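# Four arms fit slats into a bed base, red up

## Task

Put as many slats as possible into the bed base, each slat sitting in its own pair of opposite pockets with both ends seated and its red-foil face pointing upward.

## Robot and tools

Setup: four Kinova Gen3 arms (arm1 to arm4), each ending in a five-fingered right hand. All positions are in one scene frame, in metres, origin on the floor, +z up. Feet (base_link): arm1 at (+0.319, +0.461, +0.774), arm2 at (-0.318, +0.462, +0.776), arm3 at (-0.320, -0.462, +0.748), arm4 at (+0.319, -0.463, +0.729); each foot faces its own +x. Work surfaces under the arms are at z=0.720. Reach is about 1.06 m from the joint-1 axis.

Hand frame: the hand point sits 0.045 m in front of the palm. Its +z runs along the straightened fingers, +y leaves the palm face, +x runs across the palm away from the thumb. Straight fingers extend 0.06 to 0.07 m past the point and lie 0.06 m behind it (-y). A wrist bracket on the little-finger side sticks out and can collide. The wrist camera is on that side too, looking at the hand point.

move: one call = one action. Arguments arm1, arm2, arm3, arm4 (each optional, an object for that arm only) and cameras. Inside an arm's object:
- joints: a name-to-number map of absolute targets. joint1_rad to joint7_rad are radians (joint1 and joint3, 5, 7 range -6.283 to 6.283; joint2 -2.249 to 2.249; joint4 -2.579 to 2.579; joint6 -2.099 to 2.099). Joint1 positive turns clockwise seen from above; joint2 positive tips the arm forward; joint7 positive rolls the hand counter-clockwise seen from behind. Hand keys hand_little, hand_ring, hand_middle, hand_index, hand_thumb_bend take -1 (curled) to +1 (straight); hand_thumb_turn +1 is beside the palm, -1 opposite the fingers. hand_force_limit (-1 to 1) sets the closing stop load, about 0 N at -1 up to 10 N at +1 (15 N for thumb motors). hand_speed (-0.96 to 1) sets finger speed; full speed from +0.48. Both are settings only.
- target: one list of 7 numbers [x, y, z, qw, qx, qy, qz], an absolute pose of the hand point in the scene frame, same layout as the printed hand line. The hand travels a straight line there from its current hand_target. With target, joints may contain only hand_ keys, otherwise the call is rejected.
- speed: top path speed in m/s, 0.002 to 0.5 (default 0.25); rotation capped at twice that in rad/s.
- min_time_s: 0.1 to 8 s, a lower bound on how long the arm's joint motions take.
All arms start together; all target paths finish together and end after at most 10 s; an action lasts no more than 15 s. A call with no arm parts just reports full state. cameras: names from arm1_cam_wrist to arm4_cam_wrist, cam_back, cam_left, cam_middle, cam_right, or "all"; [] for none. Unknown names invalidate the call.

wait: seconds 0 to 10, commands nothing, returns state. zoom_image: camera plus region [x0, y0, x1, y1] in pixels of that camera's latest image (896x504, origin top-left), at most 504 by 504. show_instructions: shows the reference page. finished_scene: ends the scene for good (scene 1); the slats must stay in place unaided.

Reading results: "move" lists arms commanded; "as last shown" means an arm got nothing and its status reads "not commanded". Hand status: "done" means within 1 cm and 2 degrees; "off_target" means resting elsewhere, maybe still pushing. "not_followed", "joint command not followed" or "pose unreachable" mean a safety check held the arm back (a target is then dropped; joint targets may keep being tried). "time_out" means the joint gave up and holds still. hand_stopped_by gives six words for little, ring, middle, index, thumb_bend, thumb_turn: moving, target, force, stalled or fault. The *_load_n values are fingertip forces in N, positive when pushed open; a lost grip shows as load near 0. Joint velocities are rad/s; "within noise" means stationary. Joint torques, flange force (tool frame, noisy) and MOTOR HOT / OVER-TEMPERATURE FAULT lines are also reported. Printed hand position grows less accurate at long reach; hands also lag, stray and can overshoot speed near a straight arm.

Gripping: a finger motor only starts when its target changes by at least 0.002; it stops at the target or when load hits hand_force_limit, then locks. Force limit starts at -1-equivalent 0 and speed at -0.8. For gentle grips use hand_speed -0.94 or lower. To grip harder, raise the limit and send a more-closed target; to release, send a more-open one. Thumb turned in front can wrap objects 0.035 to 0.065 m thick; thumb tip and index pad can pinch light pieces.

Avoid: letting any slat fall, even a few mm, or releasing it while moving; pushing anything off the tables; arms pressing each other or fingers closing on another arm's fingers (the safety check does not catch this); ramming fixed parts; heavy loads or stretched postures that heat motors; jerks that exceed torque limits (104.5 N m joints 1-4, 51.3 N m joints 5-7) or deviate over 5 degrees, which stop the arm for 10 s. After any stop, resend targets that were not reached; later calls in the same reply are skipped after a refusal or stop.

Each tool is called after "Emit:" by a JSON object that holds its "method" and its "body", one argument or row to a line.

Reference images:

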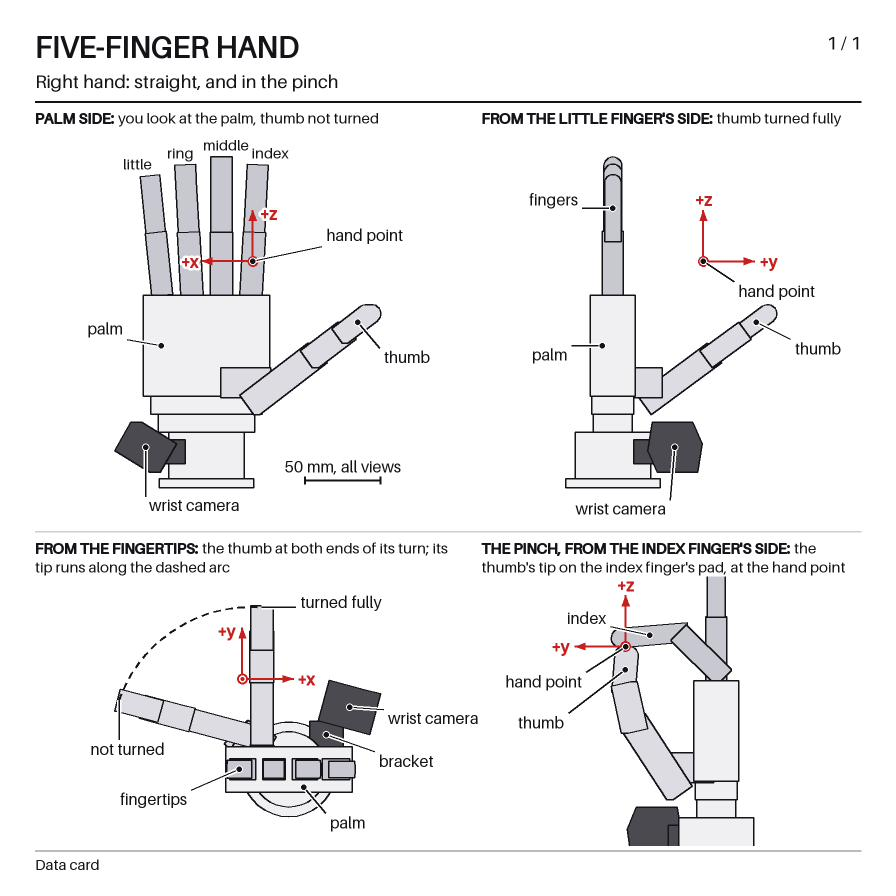

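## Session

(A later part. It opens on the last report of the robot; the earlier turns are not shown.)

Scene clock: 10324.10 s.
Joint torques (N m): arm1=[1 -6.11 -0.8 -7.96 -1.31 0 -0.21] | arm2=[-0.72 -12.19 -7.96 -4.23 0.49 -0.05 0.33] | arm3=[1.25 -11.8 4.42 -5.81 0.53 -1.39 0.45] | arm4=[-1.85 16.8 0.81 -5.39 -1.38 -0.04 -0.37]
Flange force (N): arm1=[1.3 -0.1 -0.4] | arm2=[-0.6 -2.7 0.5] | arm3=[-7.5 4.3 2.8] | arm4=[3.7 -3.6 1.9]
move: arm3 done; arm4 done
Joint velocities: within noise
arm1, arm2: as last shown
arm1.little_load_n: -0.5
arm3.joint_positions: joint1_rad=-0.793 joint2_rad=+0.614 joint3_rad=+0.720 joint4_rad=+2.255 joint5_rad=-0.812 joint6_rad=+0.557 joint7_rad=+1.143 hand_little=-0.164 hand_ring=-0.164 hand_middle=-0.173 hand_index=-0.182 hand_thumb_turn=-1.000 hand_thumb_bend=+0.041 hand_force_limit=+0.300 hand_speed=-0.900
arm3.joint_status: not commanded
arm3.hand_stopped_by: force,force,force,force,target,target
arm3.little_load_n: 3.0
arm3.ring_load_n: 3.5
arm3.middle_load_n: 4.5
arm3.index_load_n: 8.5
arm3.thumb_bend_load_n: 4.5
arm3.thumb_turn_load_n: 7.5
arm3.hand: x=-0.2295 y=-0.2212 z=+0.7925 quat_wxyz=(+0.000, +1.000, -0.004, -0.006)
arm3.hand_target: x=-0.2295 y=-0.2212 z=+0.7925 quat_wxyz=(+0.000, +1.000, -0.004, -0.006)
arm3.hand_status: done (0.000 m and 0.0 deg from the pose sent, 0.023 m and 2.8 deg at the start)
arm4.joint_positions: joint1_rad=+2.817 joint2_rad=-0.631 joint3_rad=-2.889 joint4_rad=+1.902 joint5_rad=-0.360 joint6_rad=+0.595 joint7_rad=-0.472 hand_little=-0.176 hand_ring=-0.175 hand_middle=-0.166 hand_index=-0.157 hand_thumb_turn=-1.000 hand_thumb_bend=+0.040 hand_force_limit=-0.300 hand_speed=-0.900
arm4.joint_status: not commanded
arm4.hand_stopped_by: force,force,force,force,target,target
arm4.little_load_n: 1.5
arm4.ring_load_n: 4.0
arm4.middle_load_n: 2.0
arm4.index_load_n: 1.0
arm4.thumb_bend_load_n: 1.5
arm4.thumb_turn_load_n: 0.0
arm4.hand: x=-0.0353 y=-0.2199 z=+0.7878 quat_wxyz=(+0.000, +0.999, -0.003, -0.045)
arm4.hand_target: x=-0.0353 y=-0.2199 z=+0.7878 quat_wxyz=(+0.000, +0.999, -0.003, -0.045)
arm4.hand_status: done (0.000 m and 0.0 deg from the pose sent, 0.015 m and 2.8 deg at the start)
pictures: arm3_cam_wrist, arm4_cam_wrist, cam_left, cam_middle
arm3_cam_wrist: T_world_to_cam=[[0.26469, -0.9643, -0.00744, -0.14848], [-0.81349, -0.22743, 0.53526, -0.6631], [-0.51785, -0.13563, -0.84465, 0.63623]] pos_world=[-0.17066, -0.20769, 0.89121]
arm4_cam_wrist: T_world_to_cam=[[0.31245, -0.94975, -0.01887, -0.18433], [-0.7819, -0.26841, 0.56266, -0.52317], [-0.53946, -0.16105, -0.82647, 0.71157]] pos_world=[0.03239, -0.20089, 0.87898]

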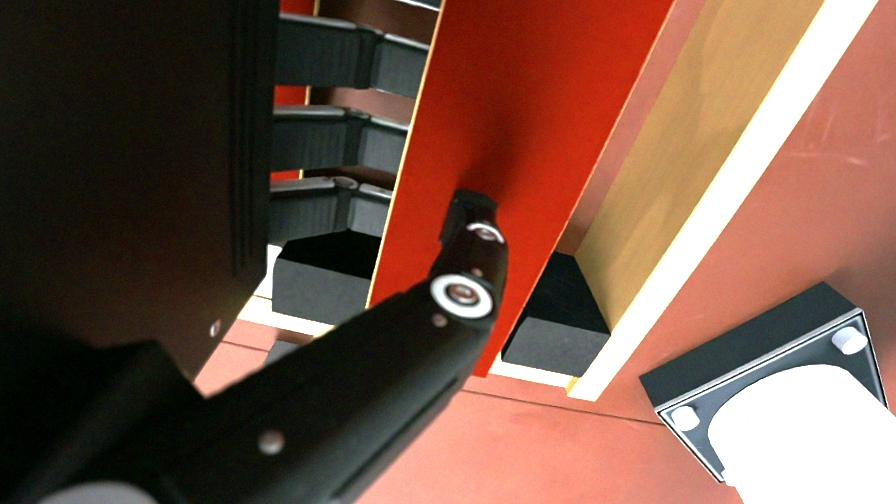

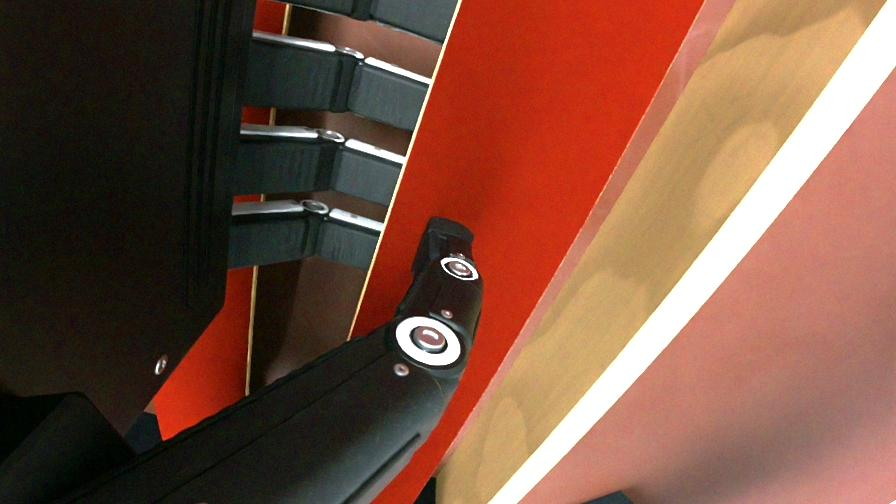

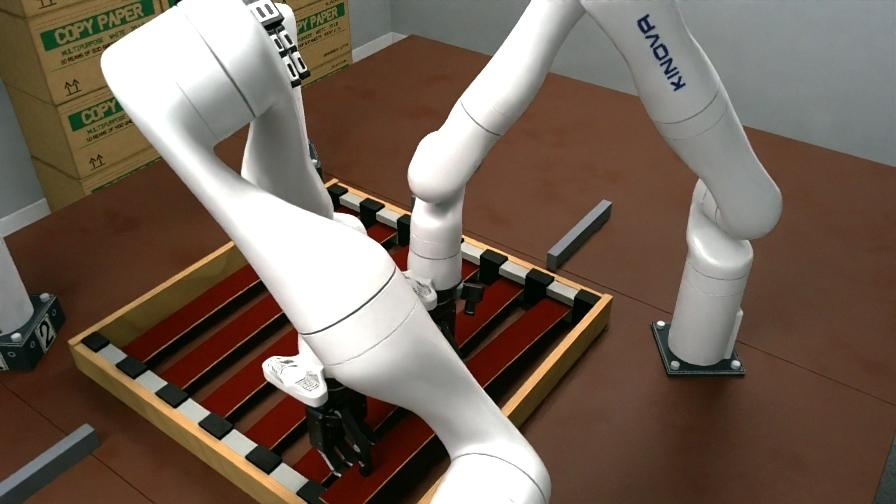

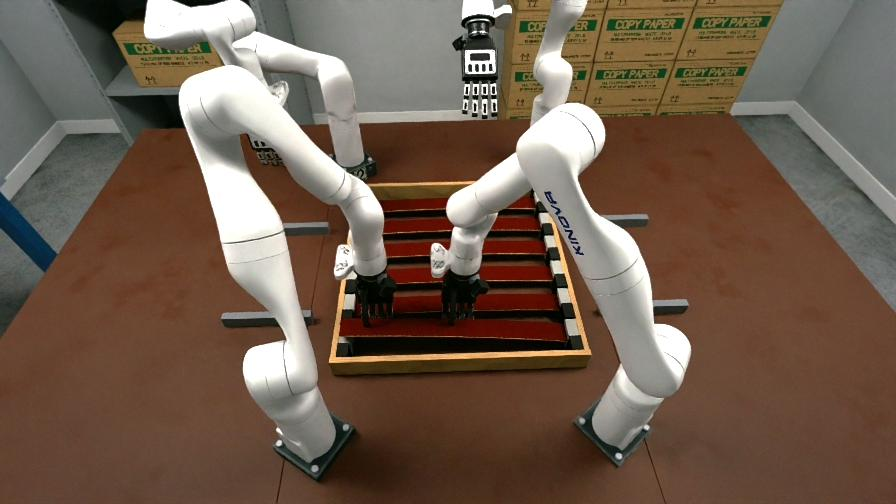

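Emit:
{"method": "move", "body": {
  "arm3": {"target": [-0.2295, -0.2272, 0.7925, 0.00001, 0.99998, 0.00236, -0.00611], "speed": 0.05},
  "arm4": {"target": [-0.0353, -0.2236, 0.7878, 0.00011, 0.99897, 0.00236, -0.04536], "speed": 0.05}
}}

Emit:
{"method": "move", "body": {
  "arm3": {"joints": {"hand_little": 0.0, "hand_ring": 0.0, "hand_middle": 0.0, "hand_index": 0.0, "hand_thumb_bend": 0.3, "hand_speed": 0.0}},
  "cameras": ["arm3_cam_wrist", "arm4_cam_wrist", "cam_middle", "cam_left"]
}}

Emit:
{"method": "zoom_image", "body": {
  "camera": "cam_middle",
  "region": [310, 290, 390, 360]
}}

Emit:
{"method": "zoom_image", "body": {
  "camera": "arm3_cam_wrist",
  "region": [380, 180, 680, 430]
}}

Scene clock: 10404.53 s.
Joint torques (N m): arm1=[1.01 -6.12 -0.83 -7.96 -1.31 -0.01 -0.19] | arm2=[-0.74 -12.22 -7.95 -4.29 0.5 -0.04 0.34] | arm3=[0.79 -11.66 3.85 -5.15 0.26 -0.91 0.22] | arm4=[-1.41 16.38 1.32 -4.71 -1.01 0.16 -0.26]
Flange force (N): arm1=[1.3 -0.1 -0.5] | arm2=[-0.6 -2.5 0.6] | arm3=[-5.2 3.8 3.2] | arm4=[2.1 -3.5 1.9]
move: arm3 done; arm4 done
Joint velocities: within noise
arm1, arm2: as last shown
arm1.little_load_n: 0.0
arm1.thumb_bend_load_n: 0.5
arm3.joint_positions: joint1_rad=-0.788 joint2_rad=+0.605 joint3_rad=+0.714 joint4_rad=+2.272 joint5_rad=-0.813 joint6_rad=+0.544 joint7_rad=+1.163 hand_little=-0.164 hand_ring=-0.164 hand_middle=-0.173 hand_index=-0.182 hand_thumb_turn=-1.000 hand_thumb_bend=+0.041 hand_force_limit=+0.300 hand_speed=-0.900
arm3.joint_status: not commanded
arm3.hand_stopped_by: force,force,force,force,target,target
arm3.little_load_n: 2.5
arm3.ring_load_n: 3.5
arm3.middle_load_n: 4.5
arm3.index_load_n: 8.5
arm3.thumb_bend_load_n: 4.5
arm3.thumb_turn_load_n: 7.5
arm3.hand: x=-0.2295 y=-0.2272 z=+0.7925 quat_wxyz=(+0.000, +1.000, +0.002, -0.006)
arm3.hand_target: x=-0.2295 y=-0.2272 z=+0.7925 quat_wxyz=(+0.000, +1.000, +0.002, -0.006)
arm3.hand_status: done (0.000 m and 0.0 deg from the pose sent, 0.006 m and 0.7 deg at the start)
arm4.joint_positions: joint1_rad=+2.812 joint2_rad=-0.628 joint3_rad=-2.893 joint4_rad=+1.908 joint5_rad=-0.358 joint6_rad=+0.592 joint7_rad=-0.468 hand_little=-0.176 hand_ring=-0.175 hand_middle=-0.166 hand_index=-0.157 hand_thumb_turn=-1.000 hand_thumb_bend=+0.040 hand_force_limit=-0.300 hand_speed=-0.900
arm4.joint_status: not commanded
arm4.hand_stopped_by: force,force,force,force,target,target
arm4.little_load_n: 2.0
arm4.ring_load_n: 4.0
arm4.middle_load_n: 2.0
arm4.index_load_n: 1.0
arm4.thumb_bend_load_n: 2.0
arm4.thumb_turn_load_n: 0.0
arm4.hand: x=-0.0353 y=-0.2236 z=+0.7878 quat_wxyz=(+0.000, +0.999, +0.002, -0.045)
arm4.hand_target: x=-0.0353 y=-0.2236 z=+0.7878 quat_wxyz=(+0.000, +0.999, +0.002, -0.045)
arm4.hand_status: done (0.000 m and 0.0 deg from the pose sent, 0.004 m and 0.7 deg at the start)
pictures: none

Scene clock: 10405.20 s.
Joint torques (N m): arm1=[0.96 -6.11 -0.83 -7.94 -1.31 -0.01 -0.22] | arm2=[-0.7 -12.18 -7.95 -4.23 0.49 -0.06 0.32] | arm3=[0.15 -11.61 2.74 -4.3 0.02 0.04 0.16] | arm4=[-0.4 16.51 2.43 -4.18 -0.43 0.36 -0.17]
Flange force (N): arm1=[1.3 -0.1 -0.6] | arm2=[-0.6 -2.8 0.4] | arm3=[-2.6 3.4 2.2] | arm4=[-0.5 -2.5 3.4]
move: arm3 done
Joint velocities: within noise
arm1, arm2, arm4: as last shown
arm1.thumb_bend_load_n: 0.0
arm3.joint_positions: joint1_rad=-0.788 joint2_rad=+0.605 joint3_rad=+0.714 joint4_rad=+2.272 joint5_rad=-0.813 joint6_rad=+0.544 joint7_rad=+1.163 hand_little=+0.000 hand_ring=+0.000 hand_middle=+0.000 hand_index=+0.000 hand_thumb_turn=-1.000 hand_thumb_bend=+0.300 hand_force_limit=+0.300 hand_speed=+0.000
arm3.joint_status: all done
arm3.hand_stopped_by: target,target,target,target,target,target
arm3.little_load_n: 0.0
arm3.ring_load_n: 0.0
arm3.middle_load_n: 0.0
arm3.index_load_n: 0.0
arm3.thumb_bend_load_n: 0.0
arm3.thumb_turn_load_n: 0.0
arm3.hand: x=-0.2295 y=-0.2272 z=+0.7925 quat_wxyz=(+0.000, +1.000, +0.002, -0.006)
arm3.hand_target: x=-0.2295 y=-0.2272 z=+0.7925 quat_wxyz=(+0.000, +1.000, +0.002, -0.006)
arm3.hand_status: not commanded
arm4.little_load_n: 1.0
arm4.ring_load_n: 3.5
arm4.middle_load_n: 1.5
arm4.index_load_n: 2.0
arm4.thumb_bend_load_n: 1.5
pictures: arm3_cam_wrist, arm4_cam_wrist, cam_left, cam_middle
arm3_cam_wrist: T_world_to_cam=[[0.27604, -0.96112, -0.0074, -0.15094], [-0.81076, -0.23698, 0.53526, -0.66601], [-0.5162, -0.14175, -0.84466, 0.6344]] pos_world=[-0.17084, -0.21297, 0.89121]
arm4_cam_wrist: T_world_to_cam=[[0.32354, -0.94602, -0.01899, -0.18657], [-0.7787, -0.27761, 0.56263, -0.52612], [-0.53754, -0.16724, -0.82649, 0.70965]] pos_world=[0.03213, -0.20388, 0.87898]

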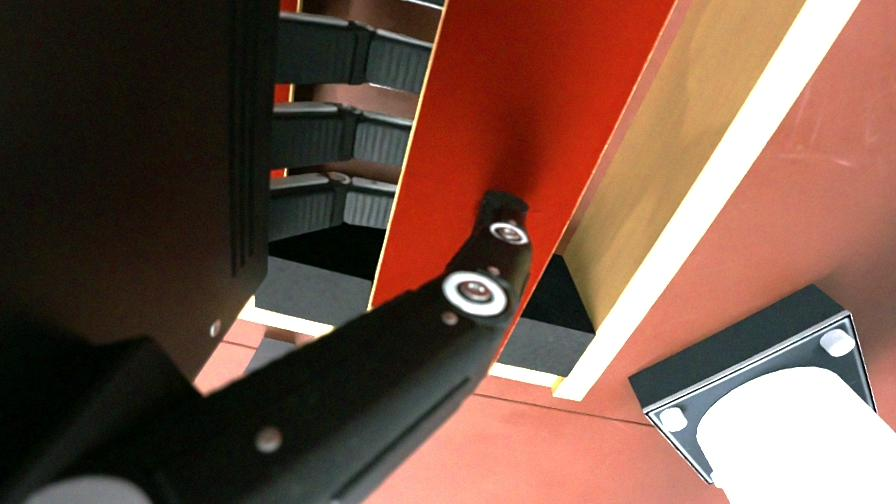

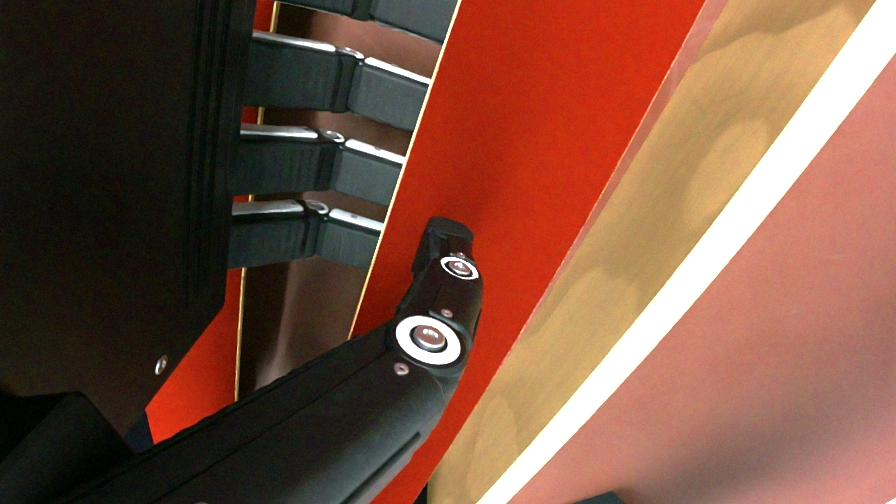

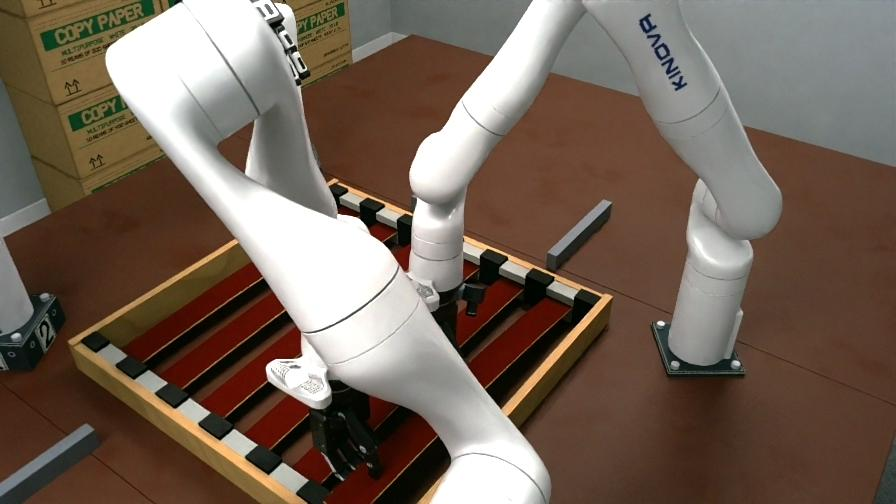

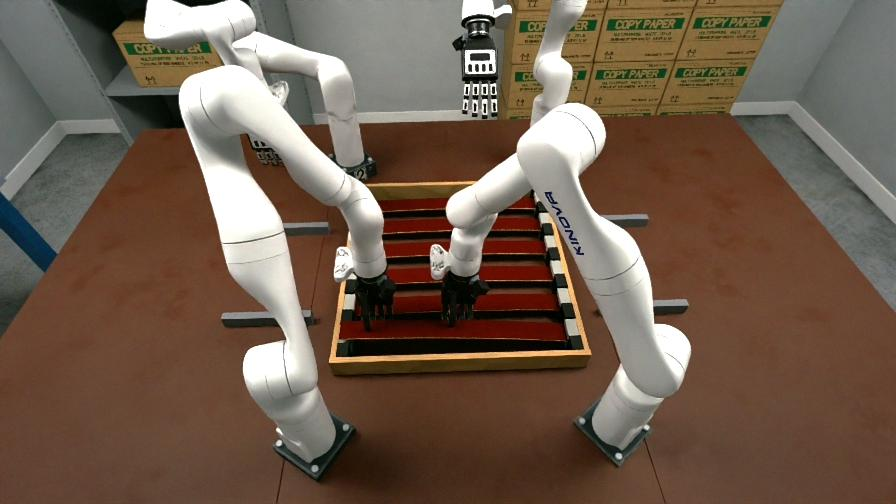

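Scaled by 6.300 from the camera's image (finer frame: 1280x720).

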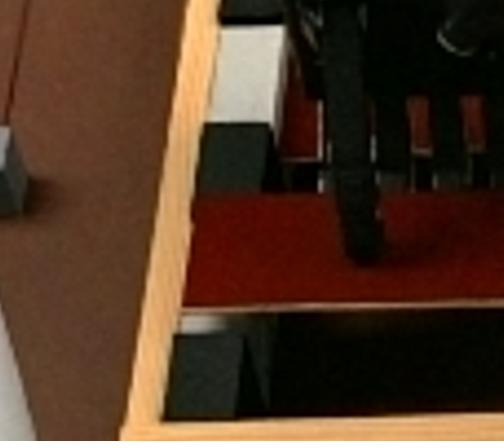

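Scaled by 1.680 from the camera's image (finer frame: 1280x720).

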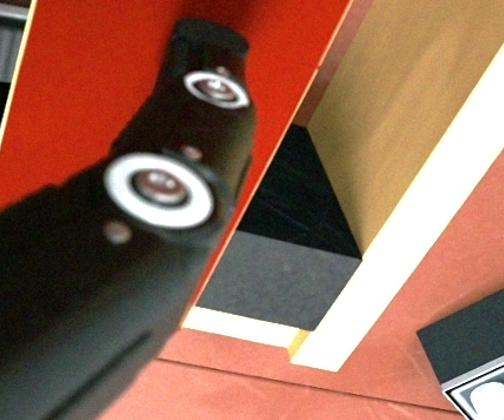

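Emit:
{"method": "zoom_image", "body": {
  "camera": "arm3_cam_wrist",
  "region": [320, 200, 420, 330]
}}

Emit:
{"method": "zoom_image", "body": {
  "camera": "arm3_cam_wrist",
  "region": [470, 230, 620, 400]
}}

Scaled by 3.877 from the camera's image (finer frame: 1280x720).

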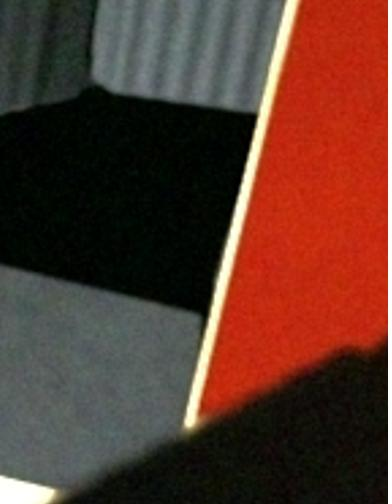

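Scaled by 2.965 from the camera's image (finer frame: 1280x720).

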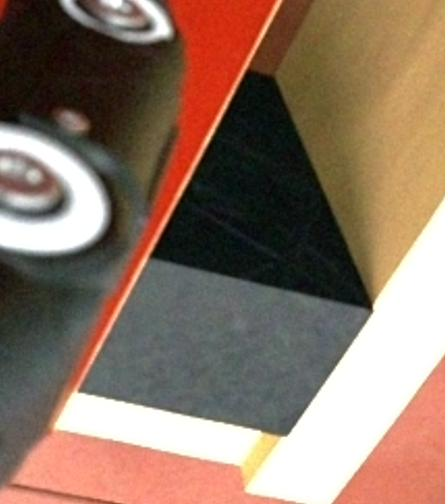

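Emit:
{"method": "move", "body": {
  "arm3": {"target": [-0.2385, -0.23, 0.7905, 0.00001, 0.99998, 0.00236, -0.00611], "speed": 0.06}
}}

Emit:
{"method": "move", "body": {
  "arm3": {"joints": {"hand_thumb_bend": 0.04, "hand_speed": -0.4, "hand_force_limit": -0.5}}
}}

Emit:
{"method": "move", "body": {
  "arm3": {"joints": {"hand_little": -0.42, "hand_ring": -0.42, "hand_middle": -0.42, "hand_index": -0.42, "hand_speed": -0.88, "hand_force_limit": 0.4}},
  "arm4": {"joints": {"hand_ring": -0.3, "hand_middle": -0.3, "hand_speed": -0.9, "hand_force_limit": 0.95}},
  "cameras": ["arm3_cam_wrist", "arm4_cam_wrist", "cam_middle", "cam_left"]
}}

Emit:
{"method": "zoom_image", "body": {
  "camera": "arm3_cam_wrist",
  "region": [320, 180, 620, 430]
}}

Scene clock: 10519.40 s.
Joint torques (N m): arm1=[0.98 -6.08 -0.79 -7.96 -1.29 -0.02 -0.22] | arm2=[-0.72 -12.18 -7.99 -4.2 0.48 -0.06 0.33] | arm3=[0.12 -11.38 2.6 -4 0.04 0.03 0.21] | arm4=[-0.36 16.51 2.5 -4.19 -0.4 0.33 -0.14]
Flange force (N): arm1=[1.2 -0.1 -0.5] | arm2=[-0.5 -2.9 0.4] | arm3=[-2.4 3.0 1.6] | arm4=[-0.7 -2.4 3.4]
move: arm3 done
Joint velocities: within noise
arm1, arm2, arm4: as last shown
arm1.middle_load_n: -0.5
arm3.joint_positions: joint1_rad=-0.807 joint2_rad=+0.601 joint3_rad=+0.704 joint4_rad=+2.292 joint5_rad=-0.828 joint6_rad=+0.526 joint7_rad=+1.156 hand_little=+0.000 hand_ring=+0.000 hand_middle=+0.000 hand_index=+0.000 hand_thumb_turn=-1.000 hand_thumb_bend=+0.300 hand_force_limit=+0.300 hand_speed=+0.000
arm3.joint_status: not commanded
arm3.hand_stopped_by: target,target,target,target,target,target
arm3.little_load_n: 0.0
arm3.ring_load_n: 0.0
arm3.middle_load_n: 0.0
arm3.index_load_n: 0.0
arm3.thumb_bend_load_n: 0.0
arm3.thumb_turn_load_n: 0.0
arm3.hand: x=-0.2385 y=-0.2300 z=+0.7905 quat_wxyz=(+0.000, +1.000, +0.002, -0.006)
arm3.hand_target: x=-0.2385 y=-0.2300 z=+0.7905 quat_wxyz=(+0.000, +1.000, +0.002, -0.006)
arm3.hand_status: done (0.000 m and 0.0 deg from the pose sent, 0.010 m and 0.0 deg at the start)
arm4.middle_load_n: 2.0
pictures: none

Scene clock: 10520.20 s.
Joint torques (N m): arm1=[0.97 -6.17 -0.82 -7.99 -1.29 -0.03 -0.21] | arm2=[-0.71 -12.19 -7.97 -4.26 0.48 -0.04 0.34] | arm3=[0.07 -11.37 2.51 -4.32 -0.07 -0.02 0.14] | arm4=[-0.57 16.81 2.23 -4.1 -0.51 0.55 -0.13]
Flange force (N): arm1=[1.4 0.0 -0.5] | arm2=[-0.6 -2.7 0.6] | arm3=[-2.4 3.9 1.2] | arm4=[-0.6 -3.0 4.3]
move: arm3 done
Joint velocities: within noise
arm1, arm2, arm4: as last shown
arm1.middle_load_n: 0.0
arm3.joint_positions: joint1_rad=-0.807 joint2_rad=+0.601 joint3_rad=+0.704 joint4_rad=+2.292 joint5_rad=-0.828 joint6_rad=+0.526 joint7_rad=+1.156 hand_little=+0.000 hand_ring=+0.000 hand_middle=+0.000 hand_index=+0.000 hand_thumb_turn=-1.000 hand_thumb_bend=+0.040 hand_force_limit=-0.500 hand_speed=-0.400
arm3.joint_status: all done
arm3.hand_stopped_by: target,target,target,target,target,target
arm3.little_load_n: 0.0
arm3.ring_load_n: 0.0
arm3.middle_load_n: 0.0
arm3.index_load_n: 0.0
arm3.thumb_bend_load_n: 1.0
arm3.thumb_turn_load_n: 0.0
arm3.hand: x=-0.2385 y=-0.2300 z=+0.7905 quat_wxyz=(+0.000, +1.000, +0.002, -0.006)
arm3.hand_target: x=-0.2385 y=-0.2300 z=+0.7905 quat_wxyz=(+0.000, +1.000, +0.002, -0.006)
arm3.hand_status: not commanded
arm4.little_load_n: 0.5
arm4.index_load_n: 2.5
pictures: none

Scene clock: 10521.67 s.
Joint torques (N m): arm1=[1.01 -6.13 -0.83 -7.95 -1.3 -0.04 -0.18] | arm2=[-0.73 -12.16 -7.96 -4.25 0.49 -0.05 0.3] | arm3=[0.18 -11.86 2.97 -3.94 0.05 0.01 0.05] | arm4=[-0.11 15.48 2.86 -3.85 -0.02 0.24 -0.07]
Flange force (N): arm1=[1.3 -0.2 -0.6] | arm2=[-0.5 -2.7 0.4] | arm3=[-1.9 2.6 4.4] | arm4=[-1.0 -1.6 1.4]
move: arm3 off_target; arm4 off_target
Joint velocities: within noise
arm1.joint_positions: joint1_rad=+0.582 joint2_rad=-0.116 joint3_rad=-0.003 joint4_rad=+1.933 joint5_rad=-0.797 joint6_rad=+1.149 joint7_rad=+1.494 hand_little=+0.850 hand_ring=+0.850 hand_middle=+0.850 hand_index=+0.850 hand_thumb_turn=-1.000 hand_thumb_bend=+0.900 hand_force_limit=+0.300 hand_speed=+0.300
arm1.joint_status: not commanded
arm1.hand_stopped_by: target,target,target,target,target,target
arm1.little_load_n: 0.0
arm1.ring_load_n: 0.0
arm1.middle_load_n: 0.0
arm1.index_load_n: 0.0
arm1.thumb_bend_load_n: 0.0
arm1.thumb_turn_load_n: 0.0
arm1.hand: x=+0.1000 y=+0.2200 z=+1.1300 quat_wxyz=(+0.000, +0.000, -0.924, +0.383)
arm1.hand_target: x=+0.1000 y=+0.2200 z=+1.1300 quat_wxyz=(+0.000, +0.000, -0.924, +0.383)
arm1.hand_status: not commanded
arm2: as last shown
arm3.joint_positions: joint1_rad=-0.807 joint2_rad=+0.601 joint3_rad=+0.704 joint4_rad=+2.292 joint5_rad=-0.828 joint6_rad=+0.526 joint7_rad=+1.156 hand_little=-0.198 hand_ring=-0.187 hand_middle=-0.186 hand_index=-0.176 hand_thumb_turn=-1.000 hand_thumb_bend=+0.041 hand_force_limit=+0.400 hand_speed=-0.880
arm3.joint_status: hand_little off_target (ended at -0.198, target -0.420); hand_ring off_target (ended at -0.187, target -0.420); hand_middle off_target (ended at -0.186, target -0.420); hand_index off_target (ended at -0.176, target -0.420); the others done
arm3.hand_stopped_by: force,force,force,force,target,target
arm3.little_load_n: 8.0
arm3.ring_load_n: 8.0
arm3.middle_load_n: 8.0
arm3.index_load_n: 7.5
arm3.thumb_bend_load_n: 2.5
arm3.thumb_turn_load_n: 0.0
arm3.hand: x=-0.2385 y=-0.2300 z=+0.7905 quat_wxyz=(+0.000, +1.000, +0.002, -0.006)
arm3.hand_target: x=-0.2385 y=-0.2300 z=+0.7905 quat_wxyz=(+0.000, +1.000, +0.002, -0.006)
arm3.hand_status: not commanded
arm4.joint_positions: joint1_rad=+2.812 joint2_rad=-0.628 joint3_rad=-2.893 joint4_rad=+1.908 joint5_rad=-0.358 joint6_rad=+0.592 joint7_rad=-0.468 hand_little=-0.176 hand_ring=-0.200 hand_middle=-0.190 hand_index=-0.157 hand_thumb_turn=-1.000 hand_thumb_bend=+0.040 hand_force_limit=+0.950 hand_speed=-0.900
arm4.joint_status: hand_ring off_target (ended at -0.200, target -0.300); hand_middle off_target (ended at -0.190, target -0.300); the others done
arm4.hand_stopped_by: force,force,force,force,target,target
arm4.little_load_n: 0.0
arm4.ring_load_n: 11.0
arm4.middle_load_n: 12.5
arm4.index_load_n: 0.0
arm4.thumb_bend_load_n: 2.5
arm4.thumb_turn_load_n: 0.0
arm4.hand: x=-0.0353 y=-0.2236 z=+0.7878 quat_wxyz=(+0.000, +0.999, +0.002, -0.045)
arm4.hand_target: x=-0.0353 y=-0.2236 z=+0.7878 quat_wxyz=(+0.000, +0.999, +0.002, -0.045)
arm4.hand_status: not commanded
pictures: arm3_cam_wrist, arm4_cam_wrist, cam_left, cam_middle
arm3_cam_wrist: T_world_to_cam=[[0.27604, -0.96112, -0.0074, -0.15116], [-0.81076, -0.23698, 0.53526, -0.6729], [-0.5162, -0.14175, -0.84466, 0.62766]] pos_world=[-0.17984, -0.21577, 0.88921]
arm4_cam_wrist: T_world_to_cam=[[0.32347, -0.94605, -0.01894, -0.18653], [-0.77873, -0.27752, 0.56263, -0.52607], [-0.53754, -0.16724, -0.82649, 0.70966]] pos_world=[0.03214, -0.20378, 0.87898]

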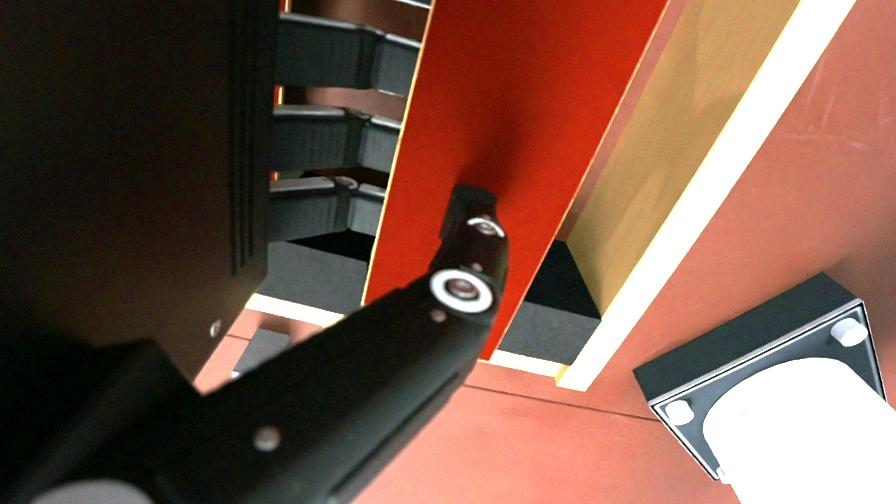

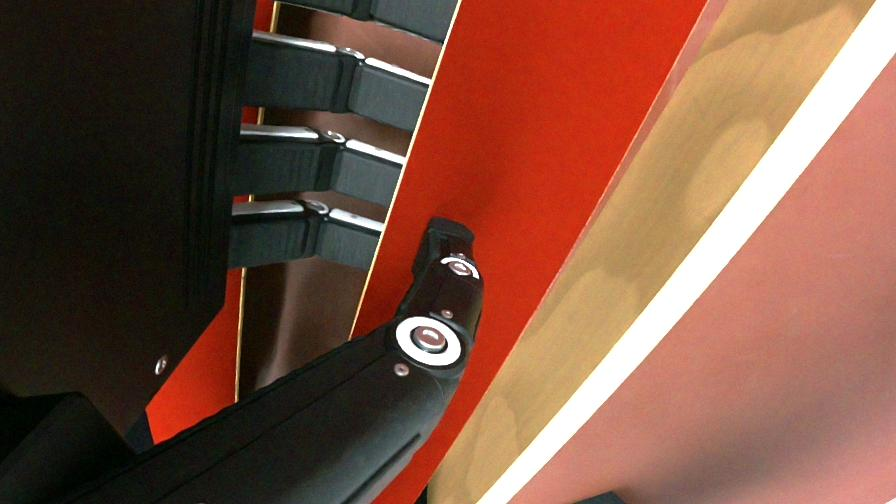

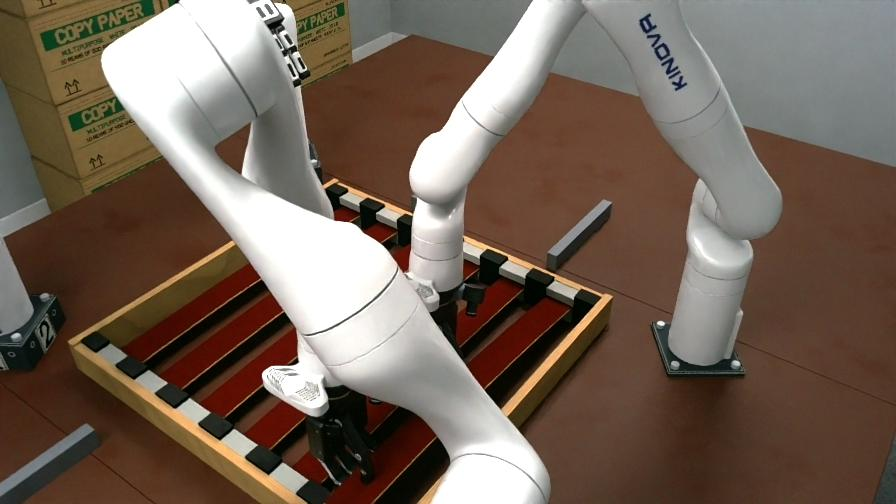

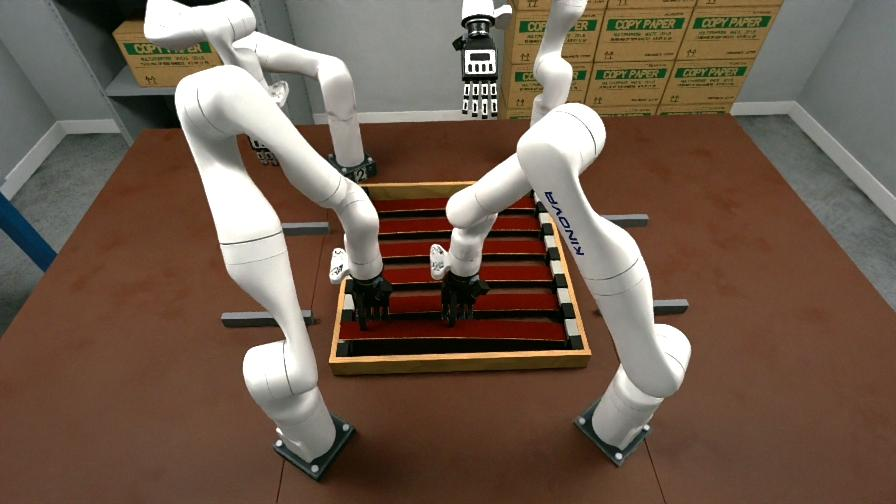

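Scaled by 1.680 from the camera's image (finer frame: 1280x720).

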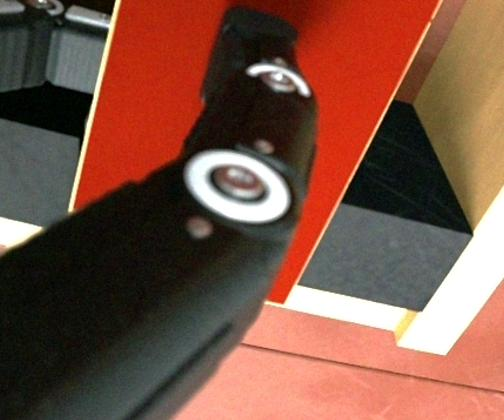

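Emit:
{"method": "move", "body": {
  "arm3": {"target": [-0.238, -0.23, 0.7965, -0.00008, 0.99939, 0.00235, 0.0349], "speed": 0.04},
  "arm4": {"target": [-0.0344, -0.2236, 0.804, 0.0001, 0.99916, 0.00235, -0.041], "speed": 0.04, "joints": {"hand_thumb_bend": 0.3, "hand_speed": 0.0}}
}}

Emit:
{"method": "move", "body": {
  "arm3": {"target": [-0.2348, -0.23, 0.8005, -0.00023, 0.9954, 0.00235, 0.09585], "speed": 0.06},
  "arm4": {"target": [-0.033, -0.2236, 0.8215, 0.0001, 0.99916, 0.00235, -0.041], "speed": 0.06},
  "cameras": ["arm3_cam_wrist", "arm4_cam_wrist", "cam_middle", "cam_left"]
}}

Emit:
{"method": "zoom_image", "body": {
  "camera": "cam_left",
  "region": [540, 285, 580, 320]
}}

Emit:
{"method": "zoom_image", "body": {
  "camera": "arm3_cam_wrist",
  "region": [320, 180, 620, 430]
}}

Scene clock: 10578.43 s.
Joint torques (N m): arm1=[1.01 -6.1 -0.82 -7.93 -1.31 0.01 -0.23] | arm2=[-0.71 -12.18 -7.98 -4.25 0.5 -0.05 0.31] | arm3=[-1.33 -10.6 1.08 -3.78 -0.49 0.53 0.04] | arm4=[0.72 18.85 4 -3.49 0.63 1.84 0.28]
Flange force (N): arm1=[1.3 -0.1 -0.5] | arm2=[-0.6 -2.8 0.5] | arm3=[3.1 3.9 -1.3] | arm4=[-6.0 -3.0 12.8]
move: arm3 done; arm4 done
Joint velocities: within noise
arm1, arm2: as last shown
arm3.joint_positions: joint1_rad=-0.949 joint2_rad=+0.594 joint3_rad=+0.790 joint4_rad=+2.314 joint5_rad=-0.780 joint6_rad=+0.488 joint7_rad=+1.052 hand_little=-0.198 hand_ring=-0.187 hand_middle=-0.186 hand_index=-0.176 hand_thumb_turn=-1.000 hand_thumb_bend=+0.041 hand_force_limit=+0.400 hand_speed=-0.880
arm3.joint_status: not commanded
arm3.hand_stopped_by: force,force,force,force,target,target
arm3.little_load_n: 11.0
arm3.ring_load_n: 9.5
arm3.middle_load_n: 7.5
arm3.index_load_n: 4.5
arm3.thumb_bend_load_n: 3.0
arm3.thumb_turn_load_n: 0.0
arm3.hand: x=-0.2380 y=-0.2300 z=+0.7965 quat_wxyz=(+0.000, +0.999, +0.002, +0.035)
arm3.hand_target: x=-0.2380 y=-0.2300 z=+0.7965 quat_wxyz=(+0.000, +0.999, +0.002, +0.035)
arm3.hand_status: done (0.000 m and 0.0 deg from the pose sent, 0.006 m and 4.7 deg at the start)
arm4.joint_positions: joint1_rad=+2.791 joint2_rad=-0.600 joint3_rad=-2.868 joint4_rad=+1.889 joint5_rad=-0.334 joint6_rad=+0.645 joint7_rad=-0.494 hand_little=-0.176 hand_ring=-0.200 hand_middle=-0.191 hand_index=-0.157 hand_thumb_turn=-1.000 hand_thumb_bend=+0.300 hand_force_limit=+0.950 hand_speed=+0.000
arm4.joint_status: all done
arm4.hand_stopped_by: force,force,force,force,target,target
arm4.little_load_n: 1.0
arm4.ring_load_n: 9.0
arm4.middle_load_n: 5.5
arm4.index_load_n: 0.5
arm4.thumb_bend_load_n: 0.0
arm4.thumb_turn_load_n: 0.0
arm4.hand: x=-0.0344 y=-0.2236 z=+0.8040 quat_wxyz=(+0.000, +0.999, +0.002, -0.041)
arm4.hand_target: x=-0.0344 y=-0.2236 z=+0.8040 quat_wxyz=(+0.000, +0.999, +0.002, -0.041)
arm4.hand_status: done (0.000 m and 0.0 deg from the pose sent, 0.016 m and 0.5 deg at the start)
pictures: none

Scene clock: 10579.97 s.
Joint torques (N m): arm1=[1.01 -6.05 -0.82 -7.95 -1.3 -0.01 -0.21] | arm2=[-0.74 -12.18 -7.94 -4.27 0.49 -0.02 0.33] | arm3=[-1.14 -9.21 2.57 -5.33 0.41 -1.69 0.58] | arm4=[0.38 21.66 3.76 -5.81 -0.05 1.89 0.01]
Flange force (N): arm1=[1.2 -0.1 -0.5] | arm2=[-0.6 -2.6 0.5] | arm3=[0.8 5.2 -2.5] | arm4=[-3.9 -3.1 19.4]
move: arm3 done; arm4 done
Joint velocities: within noise
arm1: as last shown
arm2.joint_positions: joint1_rad=-4.427 joint2_rad=+1.054 joint3_rad=+4.181 joint4_rad=+1.890 joint5_rad=+0.893 joint6_rad=+1.845 joint7_rad=-0.862 hand_little=+0.620 hand_ring=+0.620 hand_middle=+0.620 hand_index=+0.620 hand_thumb_turn=-1.000 hand_thumb_bend=+0.800 hand_force_limit=+0.950 hand_speed=+0.000
arm2.joint_status: not commanded
arm2.hand_stopped_by: target,target,target,target,target,target
arm2.little_load_n: 0.0
arm2.ring_load_n: 0.0
arm2.middle_load_n: 0.0
arm2.index_load_n: 0.0
arm2.thumb_bend_load_n: 0.0
arm2.thumb_turn_load_n: 0.0
arm2.hand: x=-0.4200 y=+0.2200 z=+1.0200 quat_wxyz=(+0.000, -0.005, -1.000, +0.000)
arm2.hand_target: x=-0.4200 y=+0.2200 z=+1.0200 quat_wxyz=(+0.000, -0.005, -1.000, +0.000)
arm2.hand_status: not commanded
arm3.joint_positions: joint1_rad=-1.144 joint2_rad=+0.625 joint3_rad=+0.910 joint4_rad=+2.340 joint5_rad=-0.731 joint6_rad=+0.438 joint7_rad=+0.922 hand_little=-0.197 hand_ring=-0.186 hand_middle=-0.186 hand_index=-0.176 hand_thumb_turn=-1.000 hand_thumb_bend=+0.041 hand_force_limit=+0.400 hand_speed=-0.880
arm3.joint_status: not commanded
arm3.hand_stopped_by: force,force,force,force,target,target
arm3.little_load_n: 21.0
arm3.ring_load_n: 15.5
arm3.middle_load_n: 7.5
arm3.index_load_n: 0.0
arm3.thumb_bend_load_n: 3.0
arm3.thumb_turn_load_n: 0.0
arm3.hand: x=-0.2348 y=-0.2300 z=+0.8005 quat_wxyz=(+0.000, +0.995, +0.002, +0.096)
arm3.hand_target: x=-0.2348 y=-0.2300 z=+0.8005 quat_wxyz=(+0.000, +0.995, +0.002, +0.096)
arm3.hand_status: done (0.000 m and 0.0 deg from the pose sent, 0.005 m and 7.0 deg at the start)
arm4.joint_positions: joint1_rad=+2.780 joint2_rad=-0.566 joint3_rad=-2.851 joint4_rad=+1.876 joint5_rad=-0.316 joint6_rad=+0.692 joint7_rad=-0.509 hand_little=-0.175 hand_ring=-0.200 hand_middle=-0.191 hand_index=-0.157 hand_thumb_turn=-1.000 hand_thumb_bend=+0.300 hand_force_limit=+0.950 hand_speed=+0.000
arm4.joint_status: not commanded
arm4.hand_stopped_by: force,force,force,force,target,target
arm4.little_load_n: 6.5
arm4.ring_load_n: 11.5
arm4.middle_load_n: 7.0
arm4.index_load_n: 0.5
arm4.thumb_bend_load_n: 0.0
arm4.thumb_turn_load_n: 0.0
arm4.hand: x=-0.0330 y=-0.2236 z=+0.8215 quat_wxyz=(+0.000, +0.999, +0.002, -0.041)
arm4.hand_target: x=-0.0330 y=-0.2236 z=+0.8215 quat_wxyz=(+0.000, +0.999, +0.002, -0.041)
arm4.hand_status: done (0.000 m and 0.0 deg from the pose sent, 0.018 m and 0.0 deg at the start)
pictures: arm3_cam_wrist, arm4_cam_wrist, cam_left, cam_middle
arm3_cam_wrist: T_world_to_cam=[[0.27186, -0.96115, 0.0478, -0.19728], [-0.90247, -0.23739, 0.35943, -0.55615], [-0.33412, -0.14085, -0.93195, 0.75092]] pos_world=[-0.19739, -0.21587, 0.90914]
arm4_cam_wrist: T_world_to_cam=[[0.32367, -0.94604, -0.01601, -0.18917], [-0.78366, -0.27752, 0.55575, -0.53772], [-0.53021, -0.16733, -0.83119, 0.74289]] pos_world=[0.03372, -0.20388, 0.9133]

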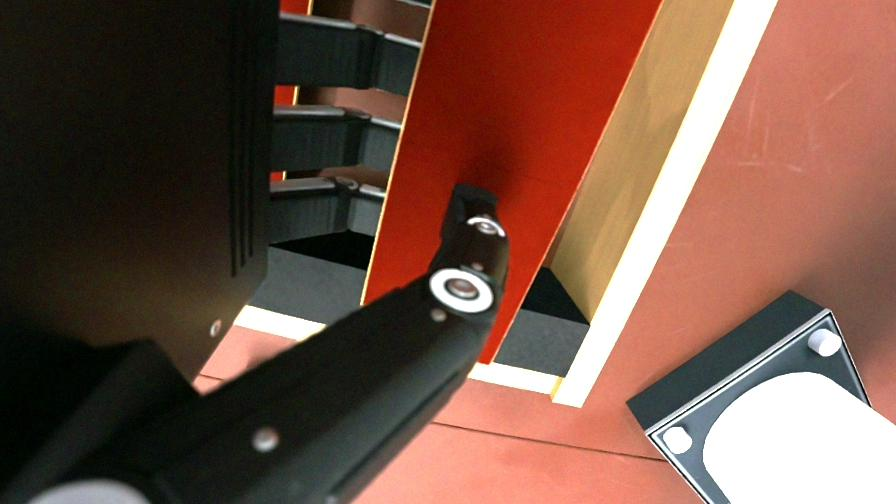

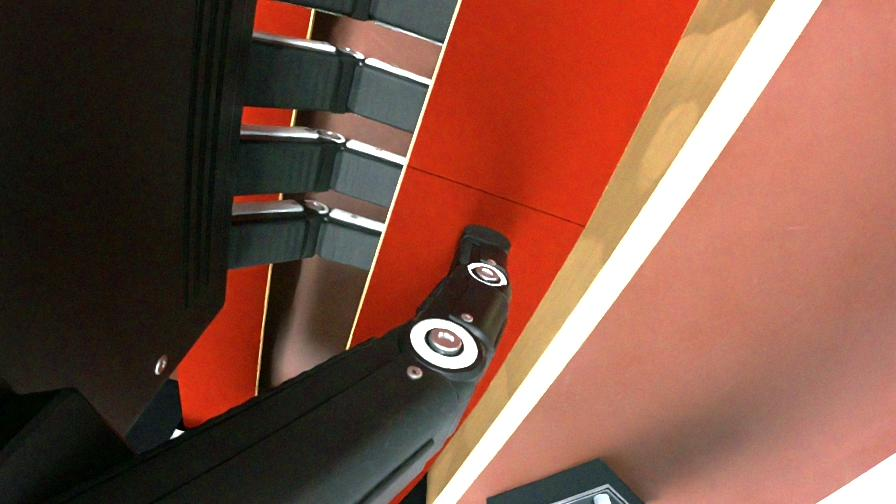

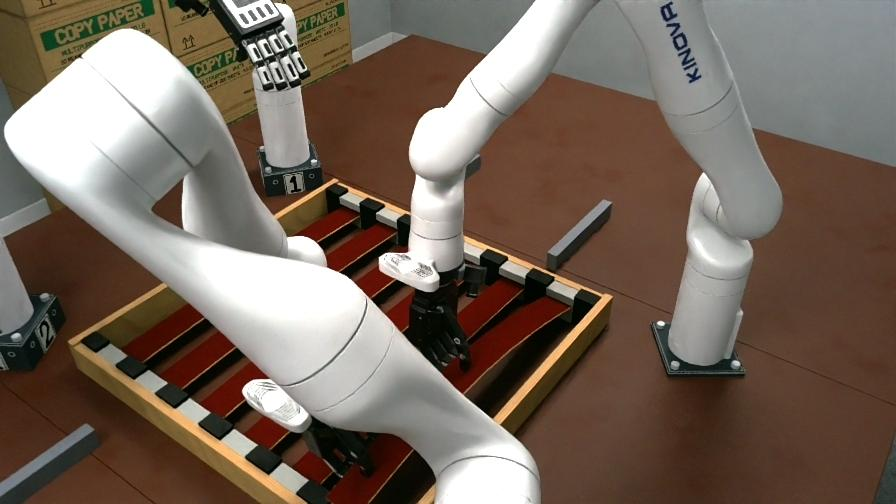

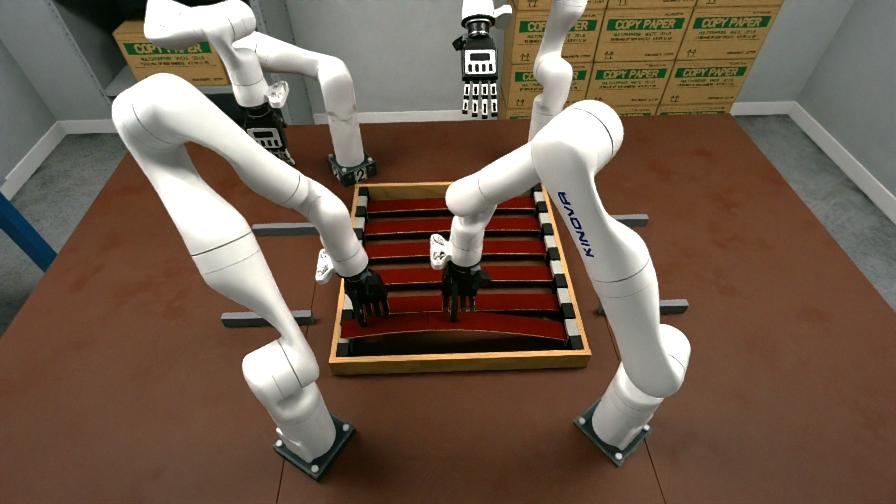

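Scaled by 12.600 from the camera's image (finer frame: 1280x720).

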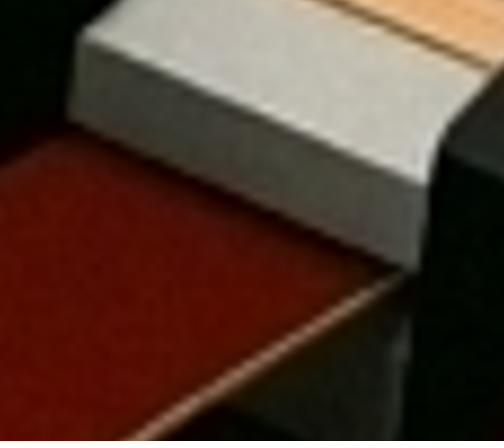

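Scaled by 1.680 from the camera's image (finer frame: 1280x720).

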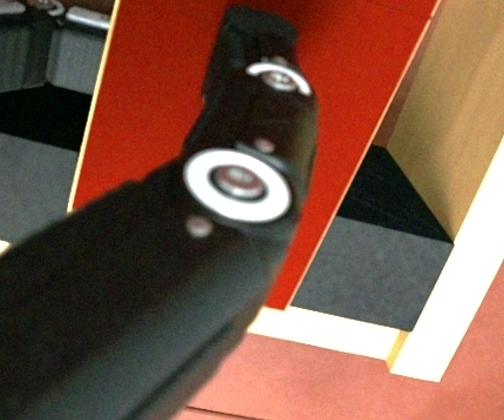

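Emit:
{"method": "move", "body": {
  "arm3": {"target": [-0.2246, -0.23, 0.804, -0.00029, 0.99255, 0.00234, 0.12187], "speed": 0.05},
  "arm4": {"target": [-0.0281, -0.2236, 0.84, 0.0001, 0.99916, 0.00235, -0.041], "speed": 0.05},
  "cameras": ["arm3_cam_wrist", "cam_middle"]
}}

Emit:
{"method": "zoom_image", "body": {
  "camera": "arm3_cam_wrist",
  "region": [320, 180, 620, 430]
}}

Scene clock: 10611.77 s.
Joint torques (N m): arm1=[0.95 -6.12 -0.83 -7.95 -1.32 -0.03 -0.18] | arm2=[-0.72 -12.14 -7.93 -4.23 0.5 -0.04 0.34] | arm3=[4.57 -5.19 7.32 -5.93 2.13 -5.79 1.31] | arm4=[-3.58 31.14 -0.11 -16.31 -4.84 -0.46 -1.15]
Flange force (N): arm1=[1.3 -0.2 -0.6] | arm2=[-0.6 -2.7 0.4] | arm3=[-17.6 4.5 -19.7] | arm4=[13.9 -3.2 35.7]
move: arm3 done; arm4 done
Joint velocities: within noise
arm1, arm2: as last shown
arm3.joint_positions: joint1_rad=-1.196 joint2_rad=+0.644 joint3_rad=+0.963 joint4_rad=+2.343 joint5_rad=-0.706 joint6_rad=+0.426 joint7_rad=+0.890 hand_little=-0.197 hand_ring=-0.186 hand_middle=-0.186 hand_index=-0.176 hand_thumb_turn=-1.000 hand_thumb_bend=+0.041 hand_force_limit=+0.400 hand_speed=-0.880
arm3.joint_status: not commanded
arm3.hand_stopped_by: force,force,force,force,target,target
arm3.little_load_n: 10.5
arm3.ring_load_n: 8.0
arm3.middle_load_n: 5.0
arm3.index_load_n: 2.0
arm3.thumb_bend_load_n: 6.0
arm3.thumb_turn_load_n: 2.0
arm3.hand: x=-0.2246 y=-0.2300 z=+0.8040 quat_wxyz=(+0.000, +0.993, +0.002, +0.122)
arm3.hand_target: x=-0.2246 y=-0.2300 z=+0.8040 quat_wxyz=(+0.000, +0.993, +0.002, +0.122)
arm3.hand_status: done (0.000 m and 0.0 deg from the pose sent, 0.011 m and 3.0 deg at the start)
arm4.joint_positions: joint1_rad=+2.774 joint2_rad=-0.528 joint3_rad=-2.835 joint4_rad=+1.867 joint5_rad=-0.298 joint6_rad=+0.739 joint7_rad=-0.519 hand_little=-0.175 hand_ring=-0.200 hand_middle=-0.191 hand_index=-0.157 hand_thumb_turn=-1.000 hand_thumb_bend=+0.300 hand_force_limit=+0.950 hand_speed=+0.000
arm4.joint_status: not commanded
arm4.hand_stopped_by: force,force,force,force,target,target
arm4.little_load_n: 15.5
arm4.ring_load_n: 15.5
arm4.middle_load_n: 11.5
arm4.index_load_n: 5.0
arm4.thumb_bend_load_n: 0.0
arm4.thumb_turn_load_n: 0.0
arm4.hand: x=-0.0281 y=-0.2236 z=+0.8400 quat_wxyz=(+0.000, +0.999, +0.002, -0.041)
arm4.hand_target: x=-0.0281 y=-0.2236 z=+0.8400 quat_wxyz=(+0.000, +0.999, +0.002, -0.041)
arm4.hand_status: done (0.000 m and 0.0 deg from the pose sent, 0.019 m and 0.0 deg at the start)
arm3_cam_wrist: T_world_to_cam=[[0.269, -0.96117, 0.06164, -0.21205], [-0.92001, -0.23749, 0.31173, -0.51385], [-0.28498, -0.14056, -0.94817, 0.78171]] pos_world=[-0.19294, -0.21597, 0.91444]

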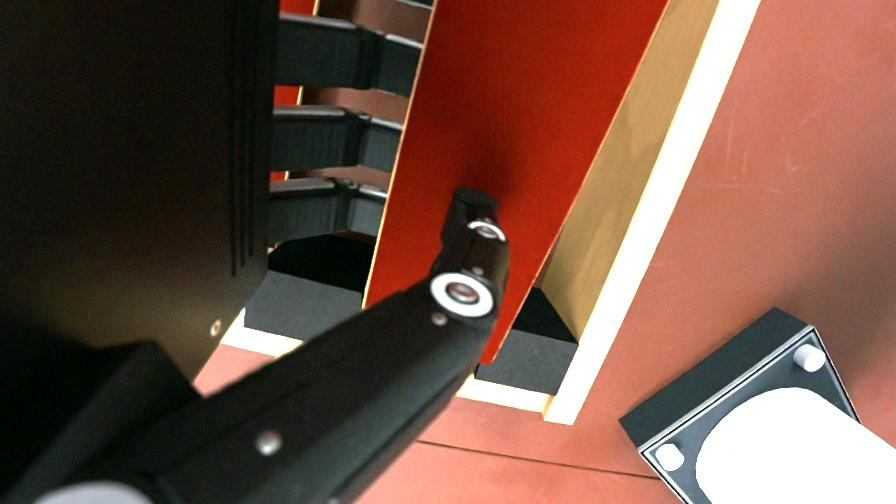

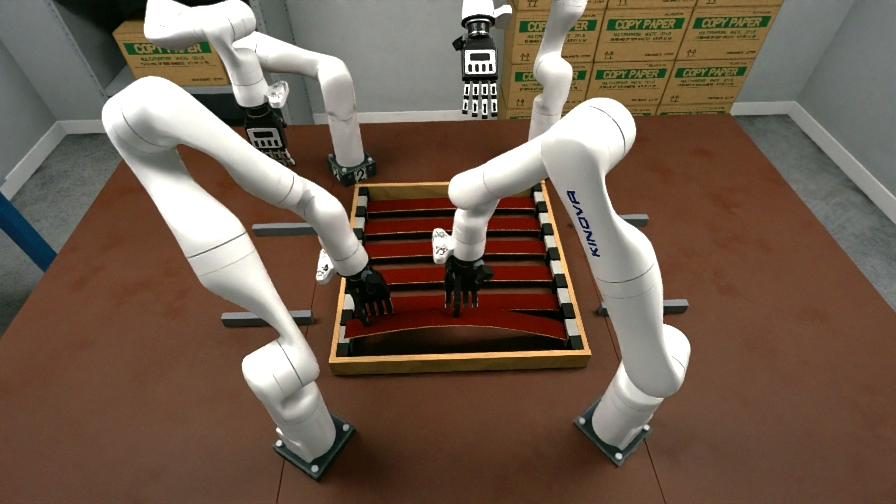

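Scaled by 1.680 from the camera's image (finer frame: 1280x720).

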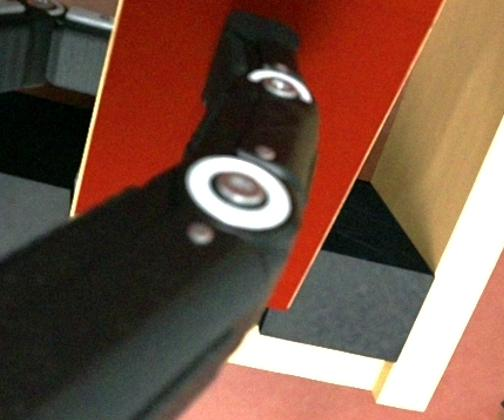

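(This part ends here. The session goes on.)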